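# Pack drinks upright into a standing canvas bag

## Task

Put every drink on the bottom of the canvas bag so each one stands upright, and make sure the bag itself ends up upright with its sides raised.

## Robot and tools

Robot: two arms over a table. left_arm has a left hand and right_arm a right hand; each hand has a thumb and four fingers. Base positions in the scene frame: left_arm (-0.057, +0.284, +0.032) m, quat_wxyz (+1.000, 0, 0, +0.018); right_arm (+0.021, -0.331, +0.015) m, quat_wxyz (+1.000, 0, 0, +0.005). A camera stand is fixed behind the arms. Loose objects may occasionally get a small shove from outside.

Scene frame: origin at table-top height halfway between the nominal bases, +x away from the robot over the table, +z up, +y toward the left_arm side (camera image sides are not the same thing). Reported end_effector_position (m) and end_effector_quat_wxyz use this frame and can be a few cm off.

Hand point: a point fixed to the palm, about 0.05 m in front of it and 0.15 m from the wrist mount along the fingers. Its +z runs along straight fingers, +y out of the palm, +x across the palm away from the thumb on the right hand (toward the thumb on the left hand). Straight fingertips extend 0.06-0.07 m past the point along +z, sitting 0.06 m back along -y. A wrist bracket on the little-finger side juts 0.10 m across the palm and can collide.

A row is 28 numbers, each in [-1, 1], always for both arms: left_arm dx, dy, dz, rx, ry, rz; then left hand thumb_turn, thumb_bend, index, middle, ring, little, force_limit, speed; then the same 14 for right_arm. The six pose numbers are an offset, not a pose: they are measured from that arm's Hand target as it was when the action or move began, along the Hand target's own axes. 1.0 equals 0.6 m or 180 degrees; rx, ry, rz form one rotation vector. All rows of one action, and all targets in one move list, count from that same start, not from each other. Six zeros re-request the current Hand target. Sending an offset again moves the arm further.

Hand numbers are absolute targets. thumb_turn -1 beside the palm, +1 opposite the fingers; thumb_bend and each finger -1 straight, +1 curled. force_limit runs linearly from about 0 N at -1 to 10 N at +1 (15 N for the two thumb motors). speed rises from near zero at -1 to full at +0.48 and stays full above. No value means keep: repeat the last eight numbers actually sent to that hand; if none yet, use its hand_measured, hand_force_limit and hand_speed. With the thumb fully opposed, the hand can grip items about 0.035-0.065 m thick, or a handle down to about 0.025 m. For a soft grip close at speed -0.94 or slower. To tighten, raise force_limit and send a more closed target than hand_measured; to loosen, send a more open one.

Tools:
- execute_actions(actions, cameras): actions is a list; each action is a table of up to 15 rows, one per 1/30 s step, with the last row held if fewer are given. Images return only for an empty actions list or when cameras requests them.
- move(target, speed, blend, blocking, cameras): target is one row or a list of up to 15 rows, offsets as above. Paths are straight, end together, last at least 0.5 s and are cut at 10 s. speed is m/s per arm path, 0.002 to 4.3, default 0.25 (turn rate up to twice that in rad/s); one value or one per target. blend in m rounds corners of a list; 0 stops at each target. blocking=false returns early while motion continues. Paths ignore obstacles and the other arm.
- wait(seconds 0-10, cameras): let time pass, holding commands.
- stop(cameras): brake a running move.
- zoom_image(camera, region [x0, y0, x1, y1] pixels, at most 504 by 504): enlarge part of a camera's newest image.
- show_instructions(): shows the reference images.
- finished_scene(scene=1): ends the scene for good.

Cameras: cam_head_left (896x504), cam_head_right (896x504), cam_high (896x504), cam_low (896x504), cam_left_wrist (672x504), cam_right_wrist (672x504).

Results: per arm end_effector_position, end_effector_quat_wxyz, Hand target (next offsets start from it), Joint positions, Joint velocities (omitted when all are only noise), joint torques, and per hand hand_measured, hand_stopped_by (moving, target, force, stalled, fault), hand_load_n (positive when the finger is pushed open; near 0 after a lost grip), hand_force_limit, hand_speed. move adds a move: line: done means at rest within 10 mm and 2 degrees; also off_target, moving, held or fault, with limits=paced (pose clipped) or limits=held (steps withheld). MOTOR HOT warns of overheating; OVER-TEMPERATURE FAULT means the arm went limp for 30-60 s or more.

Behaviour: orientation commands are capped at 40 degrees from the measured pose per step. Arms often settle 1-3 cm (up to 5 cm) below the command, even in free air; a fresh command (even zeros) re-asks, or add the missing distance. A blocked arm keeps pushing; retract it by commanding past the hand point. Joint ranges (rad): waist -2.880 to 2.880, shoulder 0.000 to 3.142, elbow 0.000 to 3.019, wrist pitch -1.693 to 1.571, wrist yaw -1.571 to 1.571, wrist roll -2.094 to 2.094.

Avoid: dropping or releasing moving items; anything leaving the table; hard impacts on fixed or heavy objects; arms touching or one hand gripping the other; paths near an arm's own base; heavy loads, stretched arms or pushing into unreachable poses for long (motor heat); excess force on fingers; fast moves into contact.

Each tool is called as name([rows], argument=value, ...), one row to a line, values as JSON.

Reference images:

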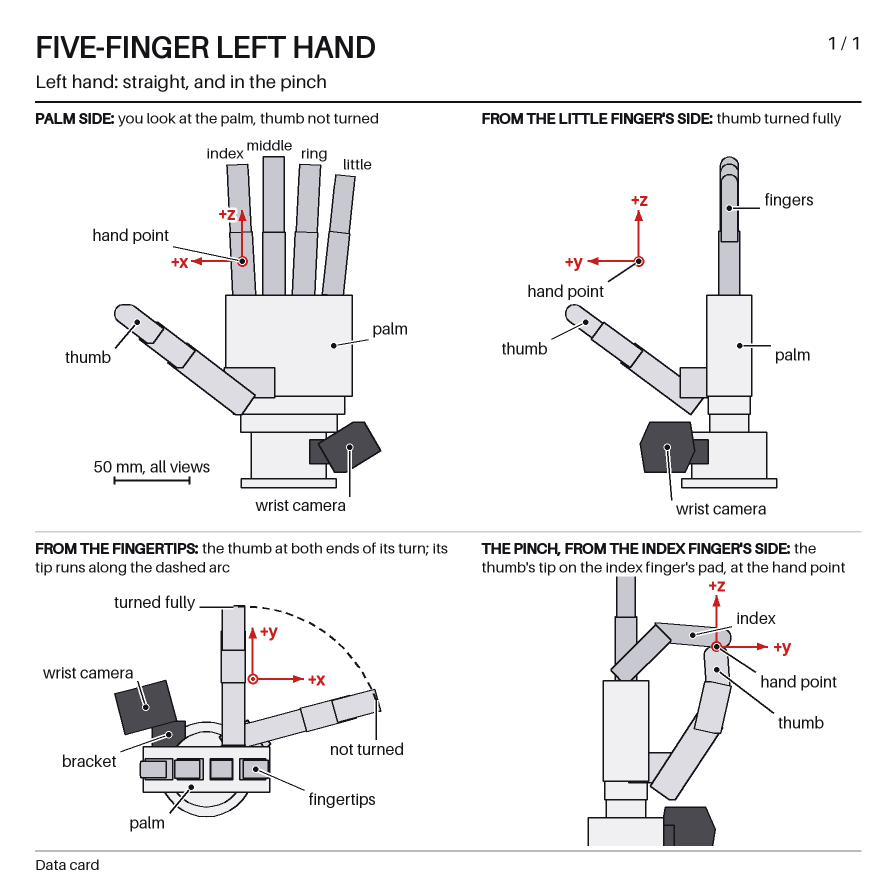

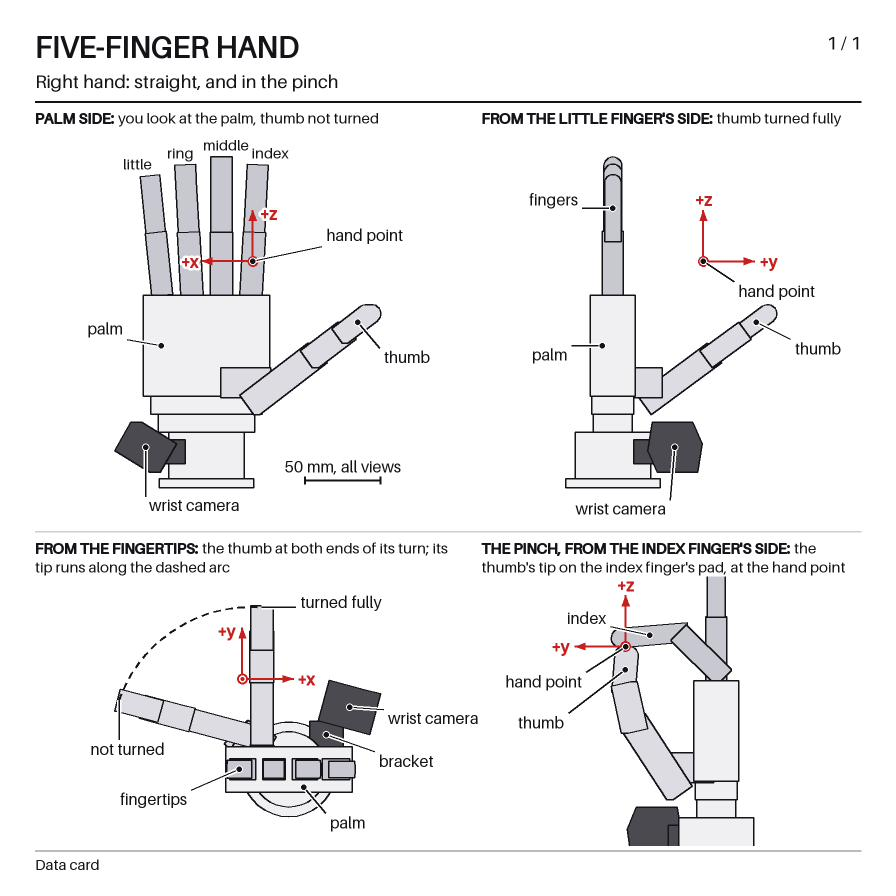

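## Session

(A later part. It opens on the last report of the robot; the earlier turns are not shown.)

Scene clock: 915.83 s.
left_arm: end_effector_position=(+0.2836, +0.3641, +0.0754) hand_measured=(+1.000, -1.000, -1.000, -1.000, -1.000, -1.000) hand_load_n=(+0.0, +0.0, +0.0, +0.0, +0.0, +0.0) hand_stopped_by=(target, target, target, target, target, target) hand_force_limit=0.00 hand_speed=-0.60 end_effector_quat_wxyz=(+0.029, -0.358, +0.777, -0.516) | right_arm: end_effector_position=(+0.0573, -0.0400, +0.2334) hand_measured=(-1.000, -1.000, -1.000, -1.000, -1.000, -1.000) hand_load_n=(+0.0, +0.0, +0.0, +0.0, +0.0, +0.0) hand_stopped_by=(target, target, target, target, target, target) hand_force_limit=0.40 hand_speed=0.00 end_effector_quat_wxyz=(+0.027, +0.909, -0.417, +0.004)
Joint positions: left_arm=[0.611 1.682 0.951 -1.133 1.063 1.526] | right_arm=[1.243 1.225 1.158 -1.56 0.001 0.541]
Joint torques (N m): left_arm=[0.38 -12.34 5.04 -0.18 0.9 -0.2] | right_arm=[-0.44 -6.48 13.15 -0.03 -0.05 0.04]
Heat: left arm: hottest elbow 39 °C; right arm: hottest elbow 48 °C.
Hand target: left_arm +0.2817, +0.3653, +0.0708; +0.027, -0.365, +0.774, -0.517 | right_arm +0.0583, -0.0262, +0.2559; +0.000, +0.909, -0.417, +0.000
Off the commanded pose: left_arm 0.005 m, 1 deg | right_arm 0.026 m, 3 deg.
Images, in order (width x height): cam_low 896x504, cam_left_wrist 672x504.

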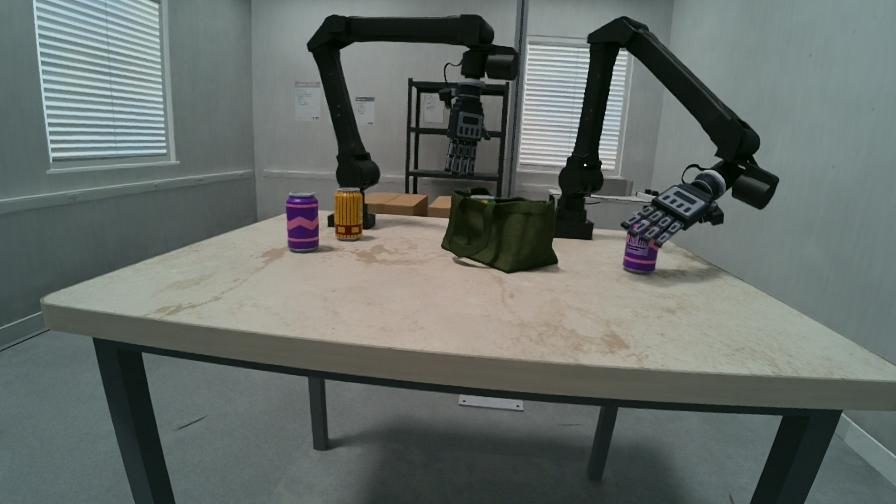

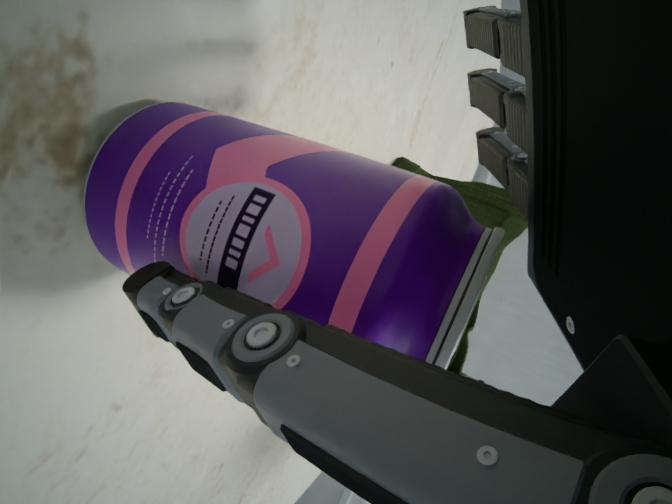

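move(target=[0.0373,-0.1615,-0.0820,0,0,0,1,-1,-1,-1,-1,-1,0.0,-0.6,0,0,0,0,0,0,-1,-1,-1,-1,-1,-1,0.4,0], speed=0.08, cameras=["cam_low","cam_high","cam_left_wrist"])

Scene clock: 919.00 s.
left_arm: end_effector_position=(+0.2839, +0.3634, +0.1636) hand_measured=(+1.000, -1.000, -1.000, -1.000, -1.000, -1.000) hand_load_n=(+0.0, +0.0, +0.0, +0.0, +0.0, +0.0) hand_stopped_by=(target, target, target, target, target, target) hand_force_limit=0.00 hand_speed=-0.60 end_effector_quat_wxyz=(+0.012, -0.371, +0.769, -0.520) | right_arm: end_effector_position=(+0.0573, -0.0400, +0.2334) hand_measured=(-1.000, -1.000, -1.000, -1.000, -1.000, -1.000) hand_load_n=(+0.0, +0.0, +0.0, +0.0, +0.0, +0.0) hand_stopped_by=(target, target, target, target, target, target) hand_force_limit=0.40 hand_speed=0.00 end_effector_quat_wxyz=(+0.027, +0.909, -0.417, +0.004)
Joint positions: left_arm=[0.611 1.562 1.067 -1.401 1.066 1.511] | right_arm=[1.243 1.225 1.158 -1.56 0.001 0.541]
Joint torques (N m): left_arm=[-0.38 -13.57 9.61 -1.33 0.91 -0.27] | right_arm=[-0.5 -6.42 13.14 -0.02 -0.04 0.04]
Heat: left arm: hottest elbow 39 °C; right arm: hottest elbow 48 °C.
Hand target: left_arm +0.2966, +0.3711, +0.1806; +0.027, -0.365, +0.774, -0.517 | right_arm +0.0583, -0.0262, +0.2559; +0.000, +0.909, -0.417, +0.000
Off the commanded pose: left_arm 0.023 m, 2 deg | right_arm 0.026 m, 3 deg.
move: off_target (left_arm, right_arm)
Images, in order (width x height): cam_high 896x504, cam_low 896x504, cam_left_wrist 672x504.

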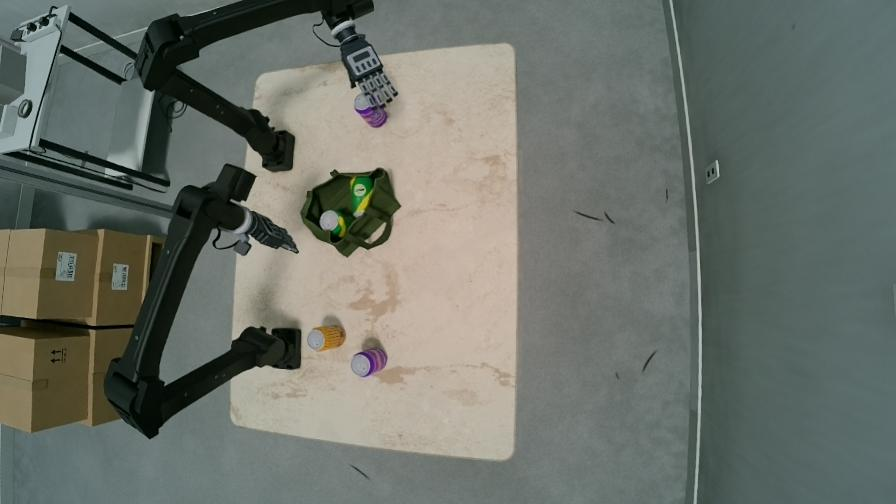

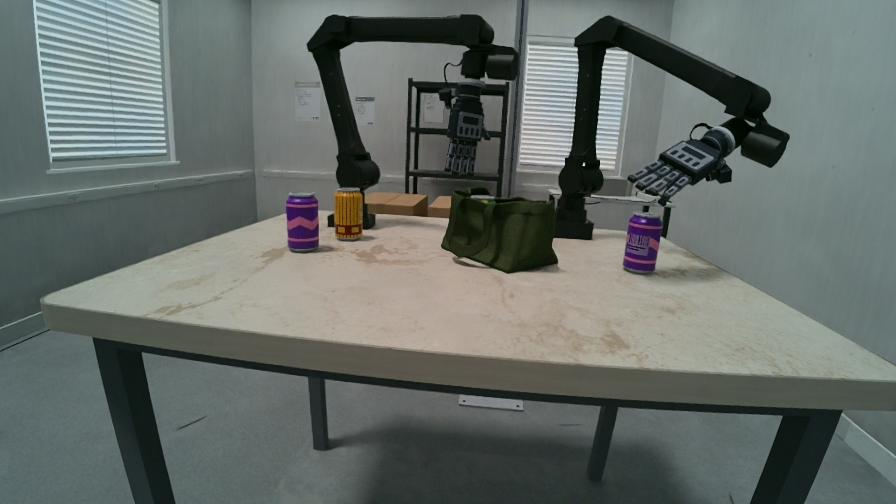

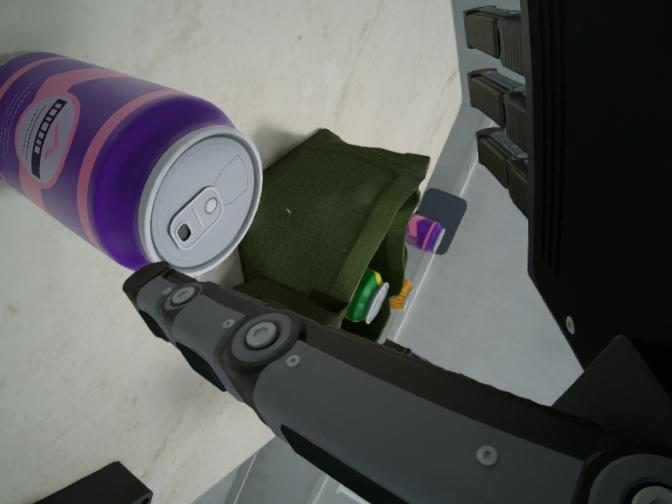

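zoom_image(camera="cam_high", region=[290, 155, 420, 270])

zoom_image(camera="cam_head_left", region=[340, 220, 500, 390])

Scaled by 3.877 from the camera's 896x504 image, which has a finer 1280x720 frame.

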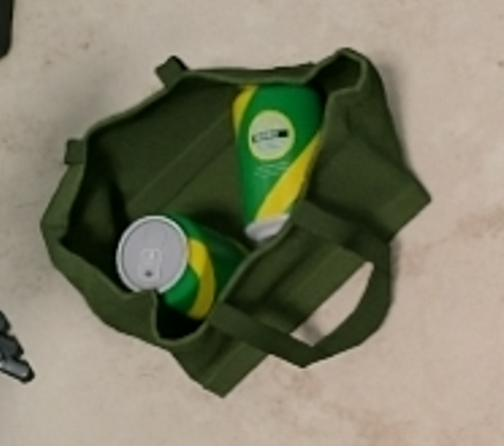

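This scene's latest camera images include none from cam_head_left. They are from: cam_high, cam_low, cam_left_wrist. cam_head_left's image comes with the result of a call that names it in "cameras".

move(target=[0.0855,-0.1465,-0.0380,0,0,0,1,-1,-1,-1,-1,-1,0.0,-0.6,0,0,0,0,0,0,-1,-1,-1,-1,-1,-1,0.4,0], speed=0.2, cameras=["cam_head_left","cam_head_right","cam_high"])

zoom_image(camera="cam_head_left", region=[340, 220, 500, 390])

zoom_image(camera="cam_head_right", region=[340, 220, 500, 390])

Scene clock: 935.37 s.
left_arm: end_effector_position=(+0.2860, +0.3373, +0.2632) hand_measured=(+1.000, -1.000, -1.000, -1.000, -1.000, -1.000) hand_load_n=(+0.0, +0.0, +0.0, +0.0, +0.0, +0.0) hand_stopped_by=(target, target, target, target, target, target) hand_force_limit=0.00 hand_speed=-0.60 end_effector_quat_wxyz=(+0.015, -0.372, +0.769, -0.520) | right_arm: end_effector_position=(+0.0573, -0.0400, +0.2334) hand_measured=(-1.000, -1.000, -1.000, -1.000, -1.000, -1.000) hand_load_n=(+0.0, +0.0, +0.0, +0.5, +0.0, +0.0) hand_stopped_by=(target, target, target, target, target, target) hand_force_limit=0.40 hand_speed=0.00 end_effector_quat_wxyz=(+0.027, +0.909, -0.417, +0.004)
Joint positions: left_arm=[0.554 1.407 1.184 -1.558 1.082 1.387] | right_arm=[1.243 1.225 1.158 -1.56 0.001 0.541]
Joint torques (N m): left_arm=[-0.85 -11.34 10.7 -0.96 0.83 -0.3] | right_arm=[-0.56 -6.48 13.14 -0.03 -0.04 0.04]
Heat: left arm: hottest elbow 39 °C; right arm: hottest elbow 48 °C.
Hand target: left_arm +0.2966, +0.3410, +0.2805; +0.027, -0.365, +0.774, -0.517 | right_arm +0.0583, -0.0262, +0.2559; +0.000, +0.909, -0.417, +0.000
Off the commanded pose: left_arm 0.021 m, 2 deg | right_arm 0.026 m, 3 deg.
move: off_target (left_arm, right_arm)
Images, in order (width x height): cam_head_left 896x504, cam_head_right 896x504, cam_high 896x504.

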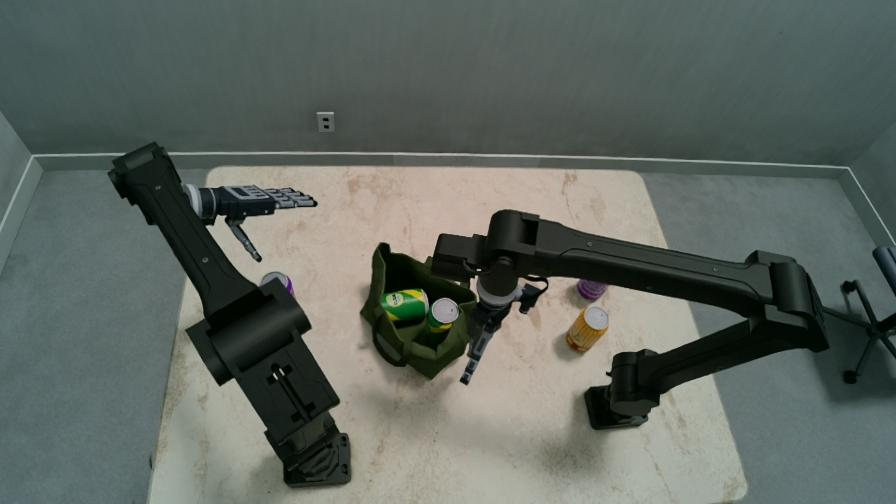

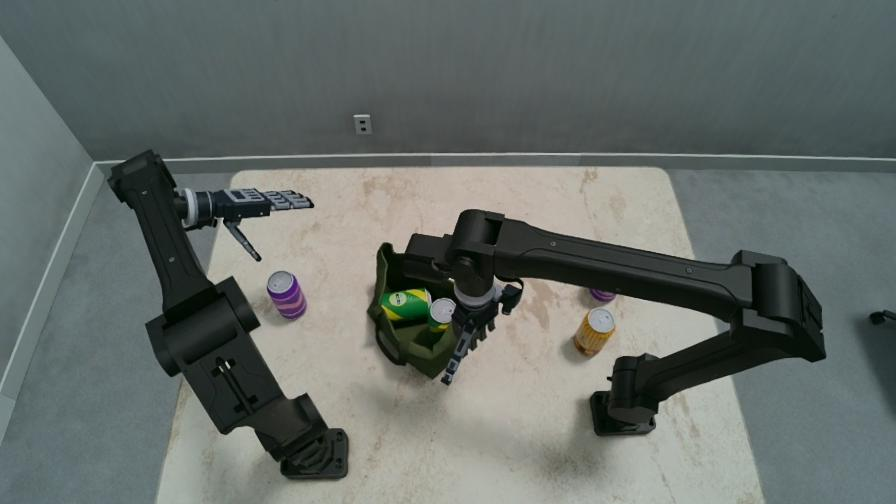

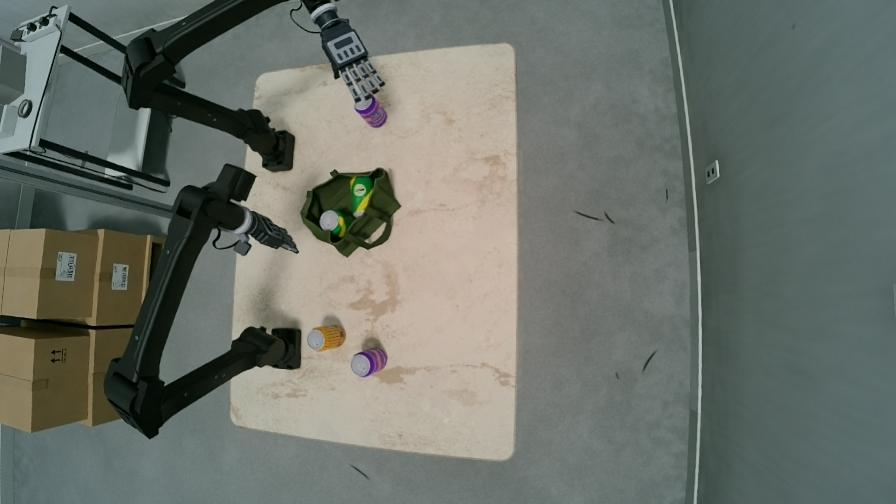

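Scaled by 2.965 from the camera's 896x504 image, which has a finer 1280x720 frame.

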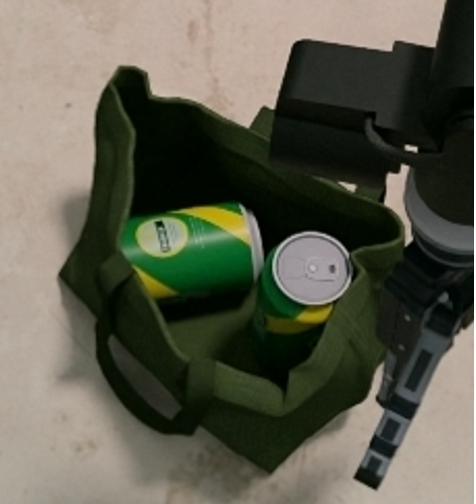

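Scaled by 2.965 from the camera's 896x504 image, which has a finer 1280x720 frame.

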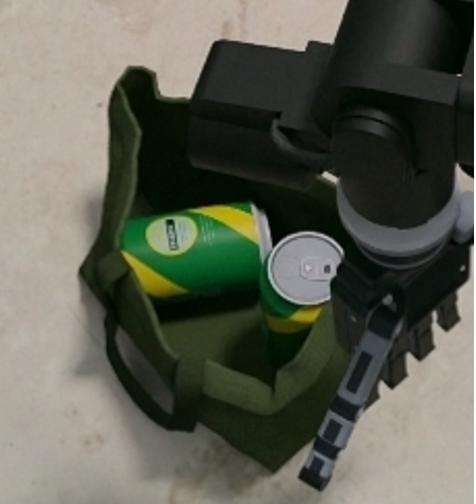

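move(target=[0.0573,-0.0075,0.0207,-0.3581,0.0631,0.3208,-1,-1,-1,-1,-1,-1,0.0,0.0,0,0,0,0,0,0,-1,-1,-1,-1,-1,-1,0.4,0], speed=0.3, cameras=["cam_high","cam_head_left"])

Scene clock: 943.43 s.
left_arm: end_effector_position=(+0.2771, +0.3116, +0.2875) hand_measured=(-1.000, -1.000, -1.000, -1.000, -1.000, -1.000) hand_load_n=(+0.0, +0.0, +0.0, +0.0, +0.0, +0.0) hand_stopped_by=(target, target, target, target, target, target) hand_force_limit=0.00 hand_speed=0.00 end_effector_quat_wxyz=(-0.010, +0.111, +0.994, -0.002) | right_arm: end_effector_position=(+0.0573, -0.0400, +0.2334) hand_measured=(-1.000, -1.000, -1.000, -1.000, -1.000, -1.000) hand_load_n=(+0.0, +0.0, +0.0, +0.0, +0.0, +0.0) hand_stopped_by=(target, target, target, target, target, target) hand_force_limit=0.40 hand_speed=0.00 end_effector_quat_wxyz=(+0.027, +0.909, -0.417, +0.004)
Joint positions: left_arm=[-0.141 1.276 1.306 -1.621 0.004 1.69] | right_arm=[1.243 1.225 1.158 -1.56 0.001 0.541]
Joint torques (N m): left_arm=[-0.67 -10.58 7.3 0.38 -0.11 -0.01] | right_arm=[-0.5 -6.42 13.14 -0.03 -0.05 0.04]
Heat: left arm: hottest elbow 40 °C; right arm: hottest elbow 48 °C.
Hand target: left_arm +0.2792, +0.3102, +0.2899; +0.000, +0.121, +0.993, -0.001 | right_arm +0.0583, -0.0262, +0.2559; +0.000, +0.909, -0.417, +0.000
Off the commanded pose: left_arm 0.003 m, 2 deg | right_arm 0.026 m, 3 deg.
move: off_target (right_arm)
Images, in order (width x height): cam_head_left 896x504, cam_high 896x504.

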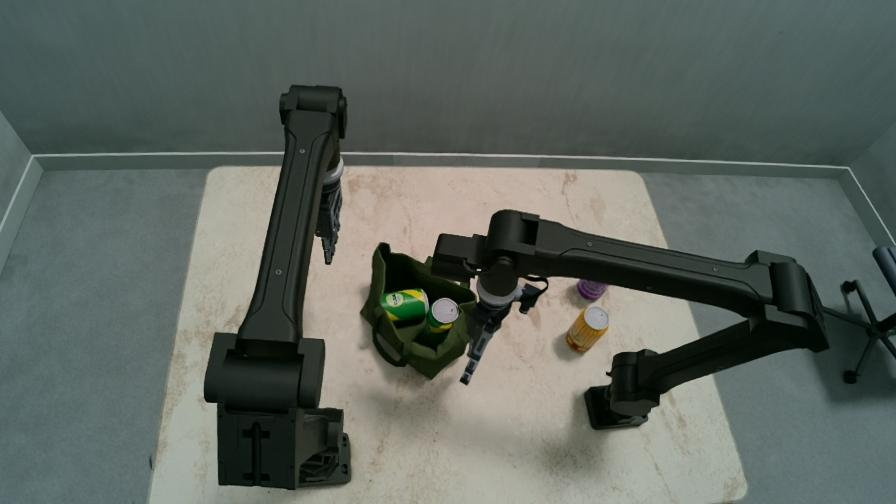

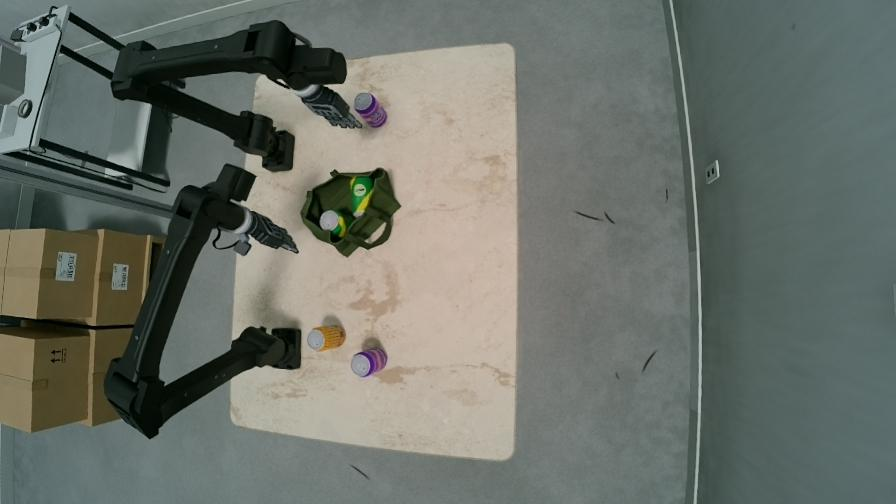

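move(target=[0.0132,-0.0173,0.2882,0,0,0,-1,-1,-1,-1,-1,-1,0.0,0.0,0,0,0,0,0,0,-1,-1,-1,-1,-1,-1,0.4,0], speed=0.15, cameras=["cam_high","cam_head_left","cam_low"])

zoom_image(camera="cam_high", region=[290, 70, 420, 270])

zoom_image(camera="cam_low", region=[420, 150, 680, 290])

Scene clock: 946.53 s.
left_arm: end_effector_position=(+0.2671, +0.3047, +0.1191) hand_measured=(-1.000, -1.000, -1.000, -1.000, -1.000, -1.000) hand_load_n=(+0.0, +0.0, +0.0, +0.0, +0.0, +0.0) hand_stopped_by=(target, target, target, target, target, target) hand_force_limit=0.00 hand_speed=0.00 end_effector_quat_wxyz=(-0.003, +0.124, +0.992, -0.002) | right_arm: end_effector_position=(+0.0573, -0.0400, +0.2334) hand_measured=(-1.000, -1.000, -1.000, -1.000, -1.000, -1.000) hand_load_n=(+0.0, +0.0, +0.0, -0.5, +0.0, -0.5) hand_stopped_by=(target, target, target, target, target, target) hand_force_limit=0.40 hand_speed=0.00 end_effector_quat_wxyz=(+0.027, +0.909, -0.417, +0.004)
Joint positions: left_arm=[-0.165 1.328 0.899 -1.148 0.004 1.69] | right_arm=[1.243 1.225 1.158 -1.56 0.001 0.541]
Joint torques (N m): left_arm=[-0.91 -9.05 6.86 0.59 -0.12 -0.27] | right_arm=[-0.44 -6.48 13.14 -0.02 -0.05 0.04]
Heat: left arm: hottest elbow 40 °C; right arm: hottest elbow 48 °C.
Hand target: left_arm +0.2691, +0.3017, +0.1170; +0.000, +0.122, +0.993, -0.001 | right_arm +0.0583, -0.0262, +0.2559; +0.000, +0.909, -0.417, +0.000
Off the commanded pose: left_arm 0.004 m, 0 deg | right_arm 0.026 m, 3 deg.
move: off_target (right_arm)
Images, in order (width x height): cam_head_left 896x504, cam_high 896x504, cam_low 896x504.

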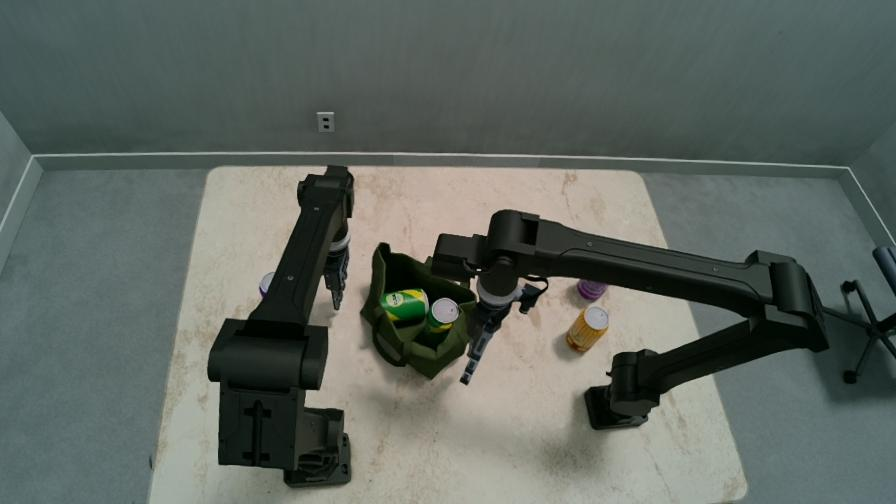

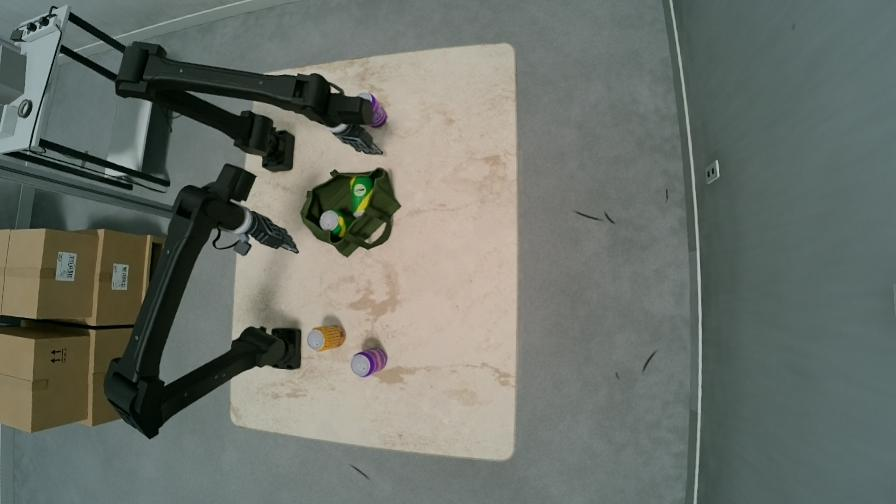

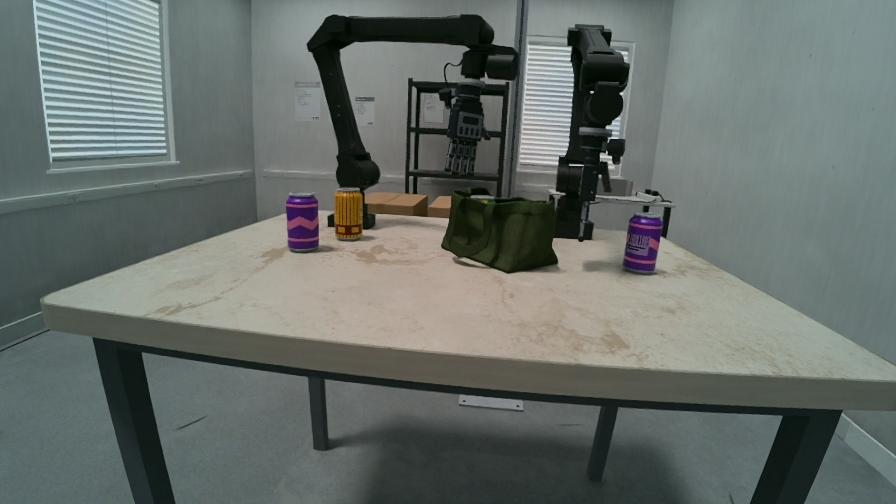

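Scaled by 2.520 from the camera's 896x504 image, which has a finer 1280x720 frame.

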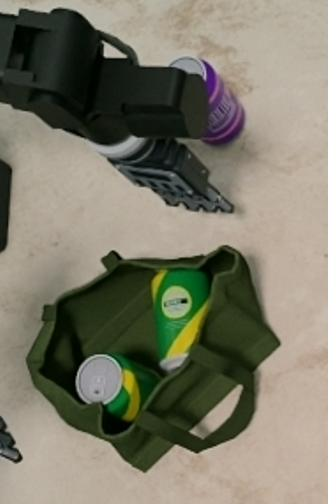

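Scaled by 1.938 from the camera's 896x504 image, which has a finer 1280x720 frame.

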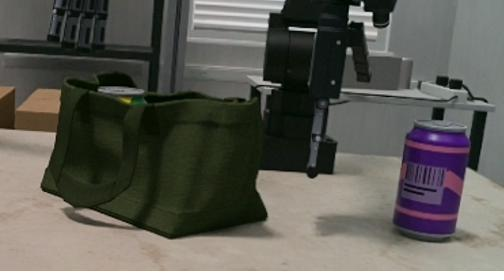

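move(target=[0,-0.0950,0,0,0,0,-1,-1,-1,-1,-1,-1,0.0,0.0,0,0,0,0,0,0,-1,-1,-1,-1,-1,-1,0.4,0], speed=0.06, cameras=["cam_high","cam_head_left","cam_low"])

zoom_image(camera="cam_high", region=[290, 70, 420, 270])

zoom_image(camera="cam_head_left", region=[320, 220, 500, 390])

Scene clock: 948.90 s.
left_arm: end_effector_position=(+0.2551, +0.2499, +0.1193) hand_measured=(-1.000, -1.000, -1.000, -1.000, -1.000, -1.000) hand_load_n=(+0.0, +0.0, +0.0, +0.0, +0.0, -0.5) hand_stopped_by=(target, target, target, target, target, target) hand_force_limit=0.00 hand_speed=0.00 end_effector_quat_wxyz=(-0.003, +0.123, +0.992, +0.000) | right_arm: end_effector_position=(+0.0573, -0.0400, +0.2334) hand_measured=(-1.000, -1.000, -1.000, -1.000, -1.000, -1.000) hand_load_n=(+0.0, -0.5, +0.0, +0.0, +0.0, +0.0) hand_stopped_by=(target, target, target, target, target, target) hand_force_limit=0.40 hand_speed=0.00 end_effector_quat_wxyz=(+0.027, +0.909, -0.417, +0.004)
Joint positions: left_arm=[-0.33 1.328 0.899 -1.148 0.002 1.524] | right_arm=[1.243 1.225 1.158 -1.56 0.001 0.541]
Joint torques (N m): left_arm=[-0.91 -9.35 6.64 0.35 -0.05 -0.29] | right_arm=[-0.56 -6.48 13.14 -0.03 -0.04 0.04]
Heat: left arm: hottest elbow 40 °C; right arm: hottest elbow 48 °C.
Hand target: left_arm +0.2553, +0.2464, +0.1171; +0.000, +0.122, +0.993, +0.000 | right_arm +0.0583, -0.0262, +0.2559; +0.000, +0.909, -0.417, +0.000
Off the commanded pose: left_arm 0.004 m, 0 deg | right_arm 0.026 m, 3 deg.
move: off_target (right_arm)
Images, in order (width x height): cam_head_left 896x504, cam_high 896x504, cam_low 896x504.

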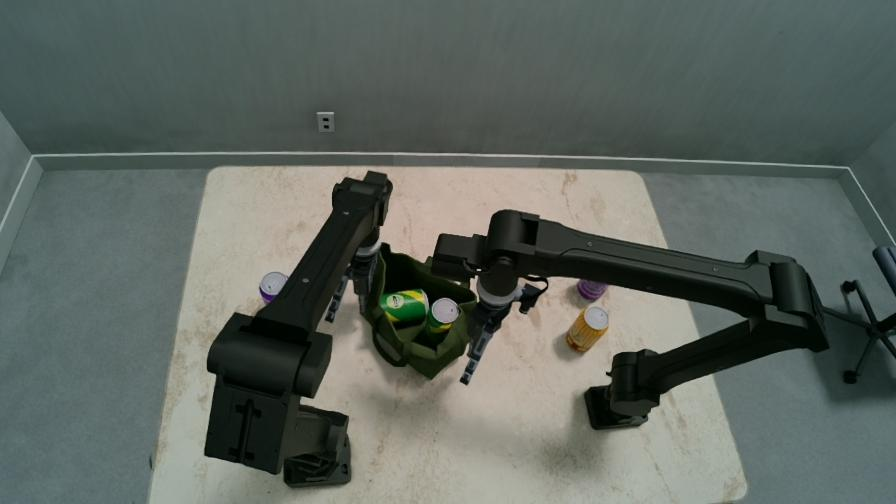

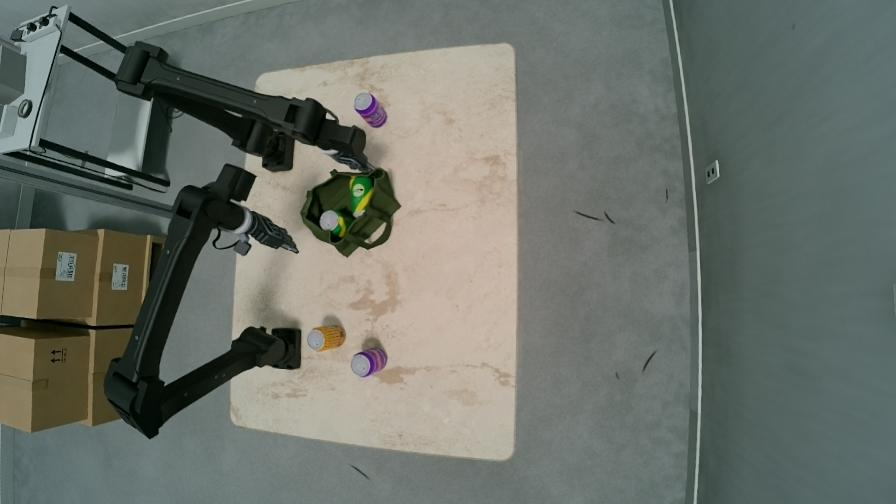

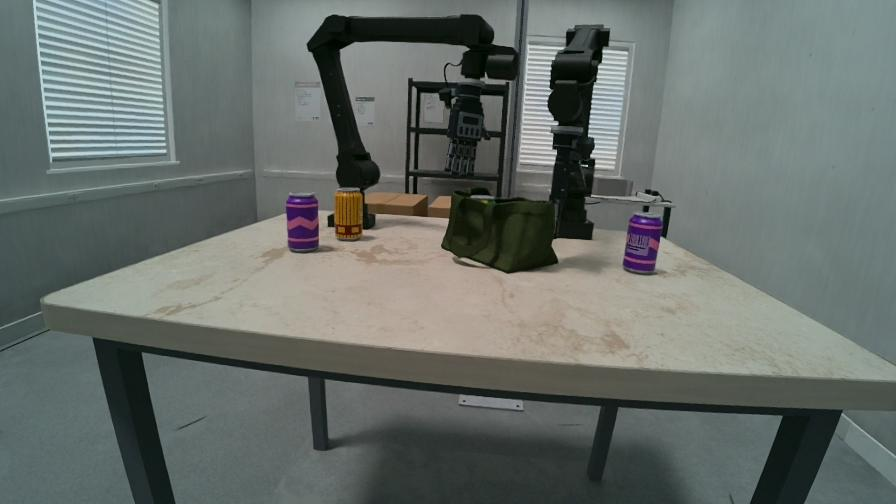

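Scaled by 2.520 from the camera's 896x504 image, which has a finer 1280x720 frame.

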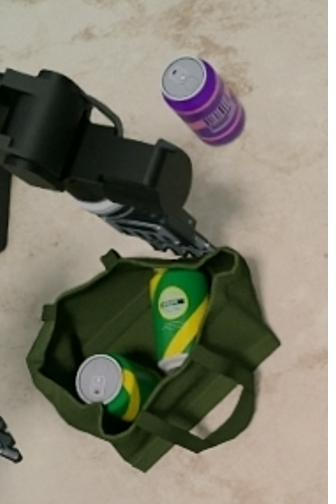

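Scaled by 2.800 from the camera's 896x504 image, which has a finer 1280x720 frame.

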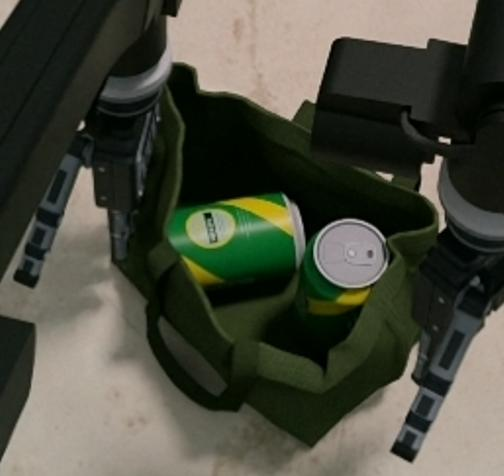

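move(target=[0,-0.0450,0,0,0,0,-1,-1,-1,-1,-1,-1,0.0,0.0,0,0,0,0,0,0,-1,-1,-1,-1,-1,-1,0.4,0], speed=0.05, cameras=["cam_high","cam_head_left"])

zoom_image(camera="cam_high", region=[290, 140, 420, 270])

zoom_image(camera="cam_head_left", region=[320, 220, 500, 390])

Scene clock: 950.57 s.
left_arm: end_effector_position=(+0.2480, +0.2296, +0.1199) hand_measured=(-1.000, -1.000, -1.000, -1.000, -1.000, -1.000) hand_load_n=(+0.0, +0.0, +0.0, -2.0, +0.0, -0.5) hand_stopped_by=(target, target, target, target, target, target) hand_force_limit=0.00 hand_speed=0.00 end_effector_quat_wxyz=(-0.001, +0.120, +0.993, +0.007) | right_arm: end_effector_position=(+0.0573, -0.0400, +0.2334) hand_measured=(-1.000, -1.000, -1.000, -1.000, -1.000, -1.000) hand_load_n=(+0.0, +0.0, +0.0, +0.0, +0.0, +0.0) hand_stopped_by=(target, target, target, target, target, target) hand_force_limit=0.40 hand_speed=0.00 end_effector_quat_wxyz=(+0.027, +0.909, -0.417, +0.004)
Joint positions: left_arm=[-0.401 1.329 0.899 -1.148 -0.013 1.447] | right_arm=[1.243 1.225 1.158 -1.56 0.001 0.541]
Joint torques (N m): left_arm=[-1.44 -8.82 7.1 0.34 0.59 -0.29] | right_arm=[-0.56 -6.42 13.15 -0.02 -0.04 0.04]
Heat: left arm: hottest elbow 40 °C; right arm: hottest elbow 48 °C.
Hand target: left_arm +0.2488, +0.2203, +0.1171; +0.000, +0.122, +0.993, +0.000 | right_arm +0.0583, -0.0262, +0.2559; +0.000, +0.909, -0.417, +0.000
Off the commanded pose: left_arm 0.010 m, 1 deg | right_arm 0.026 m, 3 deg.
move: off_target (right_arm)
Images, in order (width x height): cam_head_left 896x504, cam_high 896x504.

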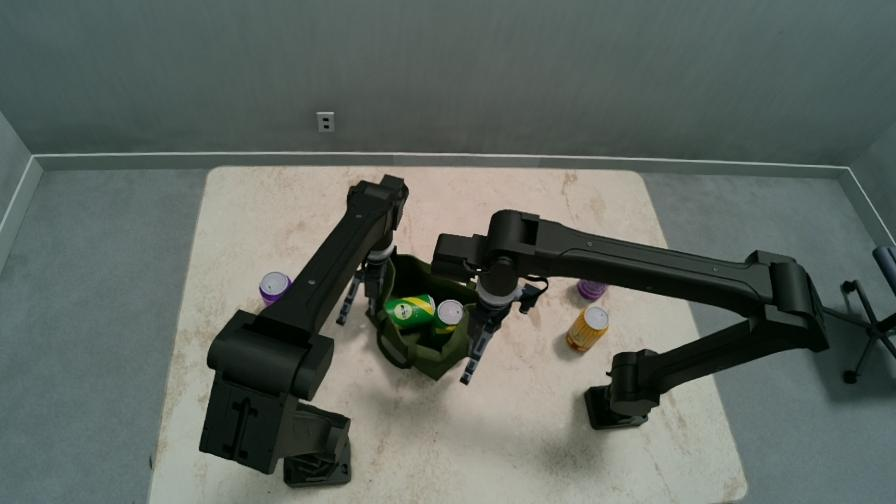

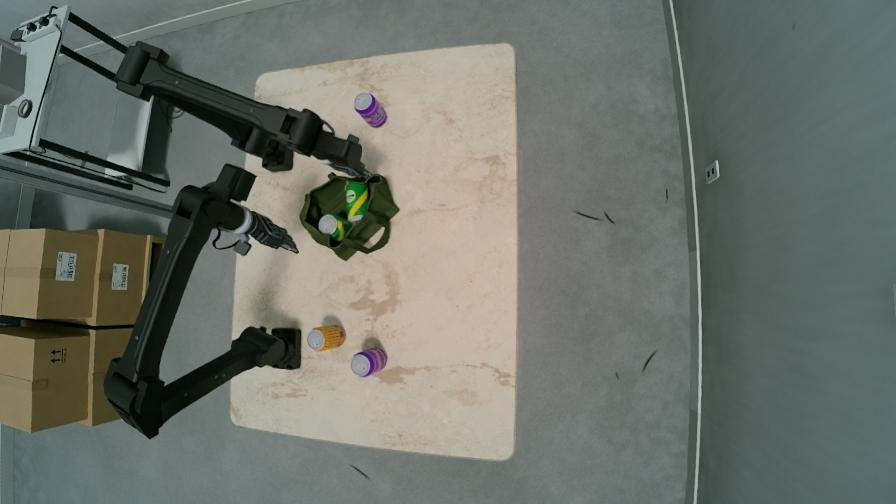

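Scaled by 3.877 from the camera's 896x504 image, which has a finer 1280x720 frame.

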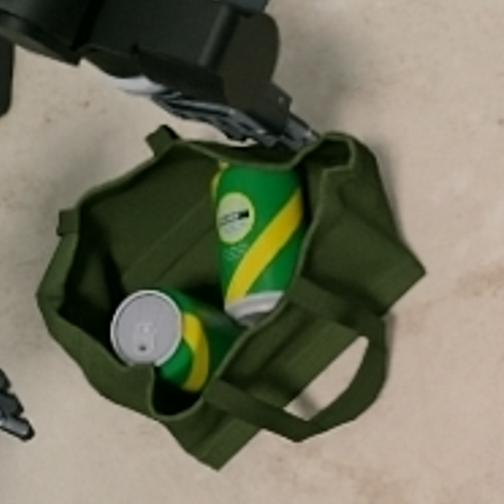

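Scaled by 2.800 from the camera's 896x504 image, which has a finer 1280x720 frame.

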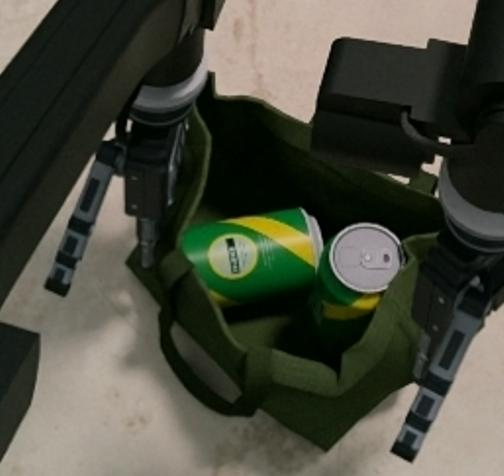

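wait(seconds=0.1, cameras=["cam_right_wrist","cam_left_wrist","cam_low"])

Scene clock: 954.33 s.
left_arm: end_effector_position=(+0.2479, +0.2295, +0.1199) hand_measured=(-1.000, -1.000, -1.000, -1.000, -1.000, -1.000) hand_load_n=(+0.0, -0.5, +0.0, -2.0, +0.0, -1.0) hand_stopped_by=(target, target, target, target, target, target) hand_force_limit=0.00 hand_speed=0.00 end_effector_quat_wxyz=(-0.001, +0.120, +0.993, +0.007) | right_arm: end_effector_position=(+0.0573, -0.0400, +0.2334) hand_measured=(-1.000, -1.000, -1.000, -1.000, -1.000, -1.000) hand_load_n=(+0.0, +0.0, +0.0, +0.0, +0.0, +0.0) hand_stopped_by=(target, target, target, target, target, target) hand_force_limit=0.40 hand_speed=0.00 end_effector_quat_wxyz=(+0.027, +0.909, -0.417, +0.004)
Joint positions: left_arm=[-0.401 1.329 0.899 -1.148 -0.013 1.447] | right_arm=[1.243 1.225 1.158 -1.56 0.001 0.541]
Joint torques (N m): left_arm=[-1.55 -8.82 7.09 0.32 0.59 -0.28] | right_arm=[-0.56 -6.48 13.16 -0.05 -0.05 0.04]
Heat: left arm: hottest elbow 39 °C; right arm: hottest elbow 49 °C.
Hand target: left_arm +0.2488, +0.2203, +0.1171; +0.000, +0.122, +0.993, +0.000 | right_arm +0.0583, -0.0262, +0.2559; +0.000, +0.909, -0.417, +0.000
Off the commanded pose: left_arm 0.010 m, 1 deg | right_arm 0.026 m, 3 deg.
wait: 0.10 s; at rest from the start
Images, in order (width x height): cam_low 896x504, cam_left_wrist 672x504, cam_right_wrist 672x504.

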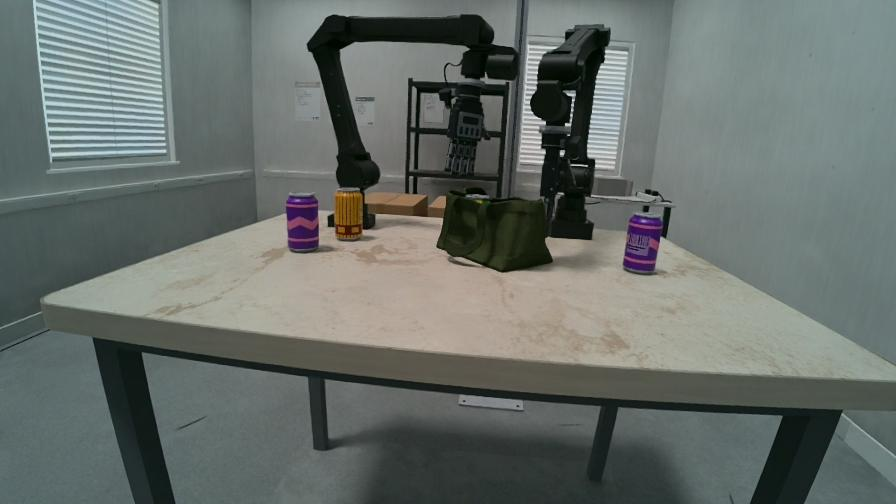

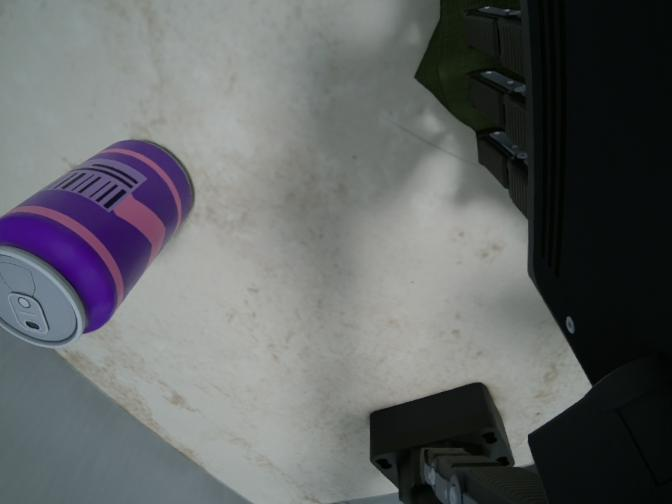

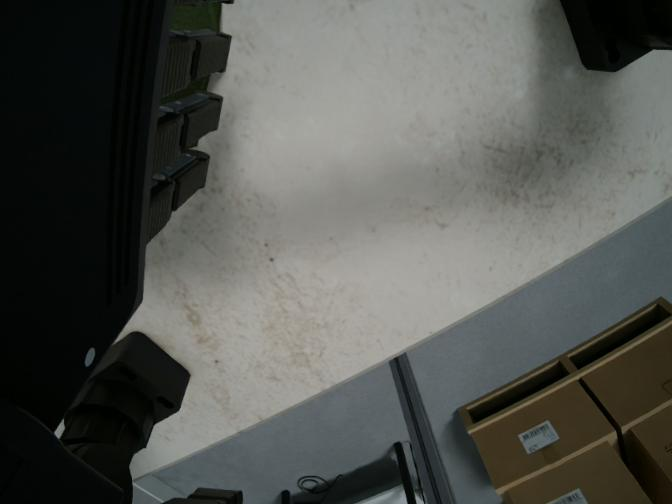

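move(target=[0,0.015,0,0,0,0,-1,-1,-1,-1,-1,-1,0.0,0.0,0,0,-0.05,0.2778,0,0,-1,-1,-1,-1,-1,-1,0.4,0], speed=0.25, cameras=["cam_right_wrist","cam_high"])

Scene clock: 957.37 s.
left_arm: end_effector_position=(+0.2479, +0.2303, +0.1196) hand_measured=(-1.000, -1.000, -1.000, -1.000, -1.000, -1.000) hand_load_n=(+0.0, -0.5, +0.0, -1.0, +0.0, -0.5) hand_stopped_by=(target, target, target, target, target, target) hand_force_limit=0.00 hand_speed=0.00 end_effector_quat_wxyz=(-0.002, +0.118, +0.993, +0.005) | right_arm: end_effector_position=(+0.0608, -0.0280, +0.2869) hand_measured=(-1.000, -1.000, -1.000, -1.000, -1.000, -1.000) hand_load_n=(+0.0, +0.0, +0.0, +0.0, +0.0, +0.0) hand_stopped_by=(target, target, target, target, target, target) hand_force_limit=0.40 hand_speed=0.00 end_effector_quat_wxyz=(-0.377, +0.827, -0.376, +0.181)
Joint positions: left_arm=[-0.397 1.329 0.899 -1.148 -0.009 1.447] | right_arm=[1.678 0.767 0.937 -1.172 0.689 0.761]
Joint torques (N m): left_arm=[0.15 -9.17 6.91 0.34 0.41 0] | right_arm=[-0.5 -0.85 8.47 2.29 0.62 0.06]
Heat: left arm: hottest elbow 39 °C; right arm: hottest elbow 48 °C.
Hand target: left_arm +0.2510, +0.2290, +0.1171; +0.000, +0.122, +0.993, +0.000 | right_arm +0.0583, -0.0262, +0.2857; -0.384, +0.824, -0.378, +0.176
Off the commanded pose: left_arm 0.004 m, 1 deg | right_arm 0.003 m, 1 deg.
move: done
Images, in order (width x height): cam_high 896x504, cam_right_wrist 672x504.

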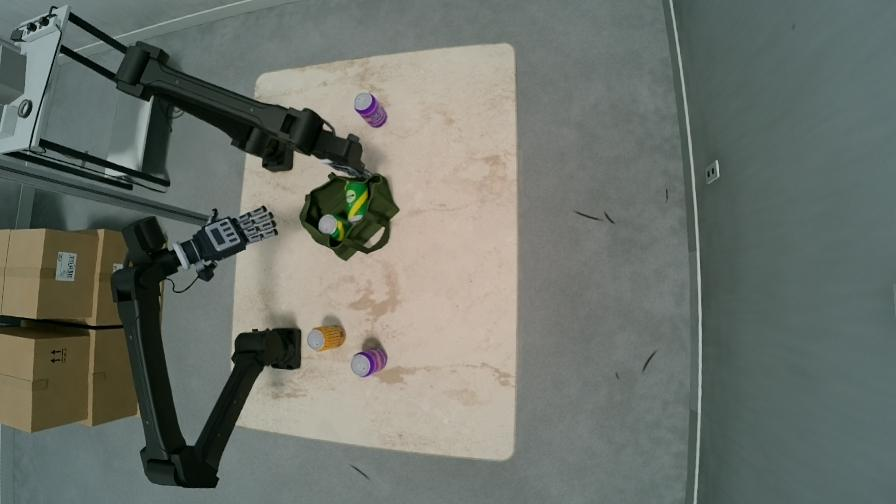

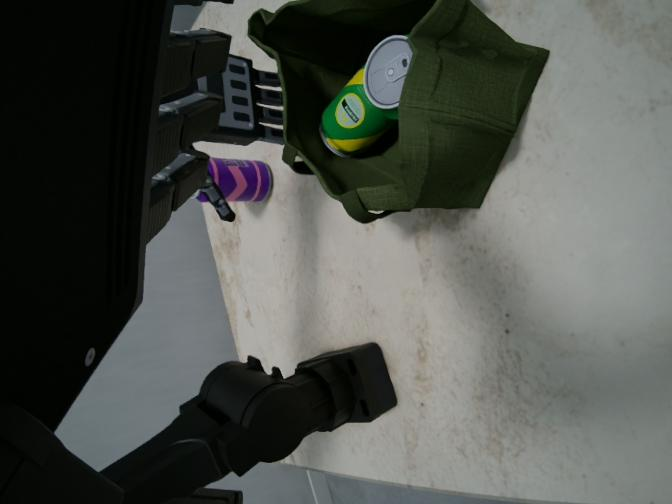

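zoom_image(camera="cam_right_wrist", region=[230, 0, 560, 230])

Scaled by 1.527 from the camera's 672x504 image, which has a finer 960x720 frame.

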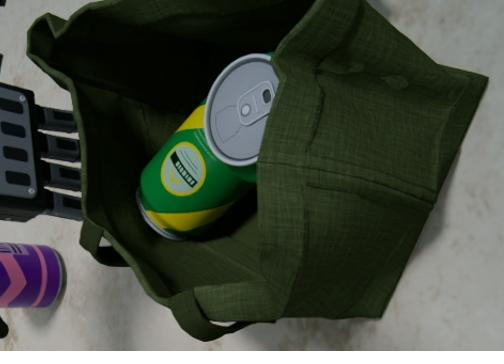

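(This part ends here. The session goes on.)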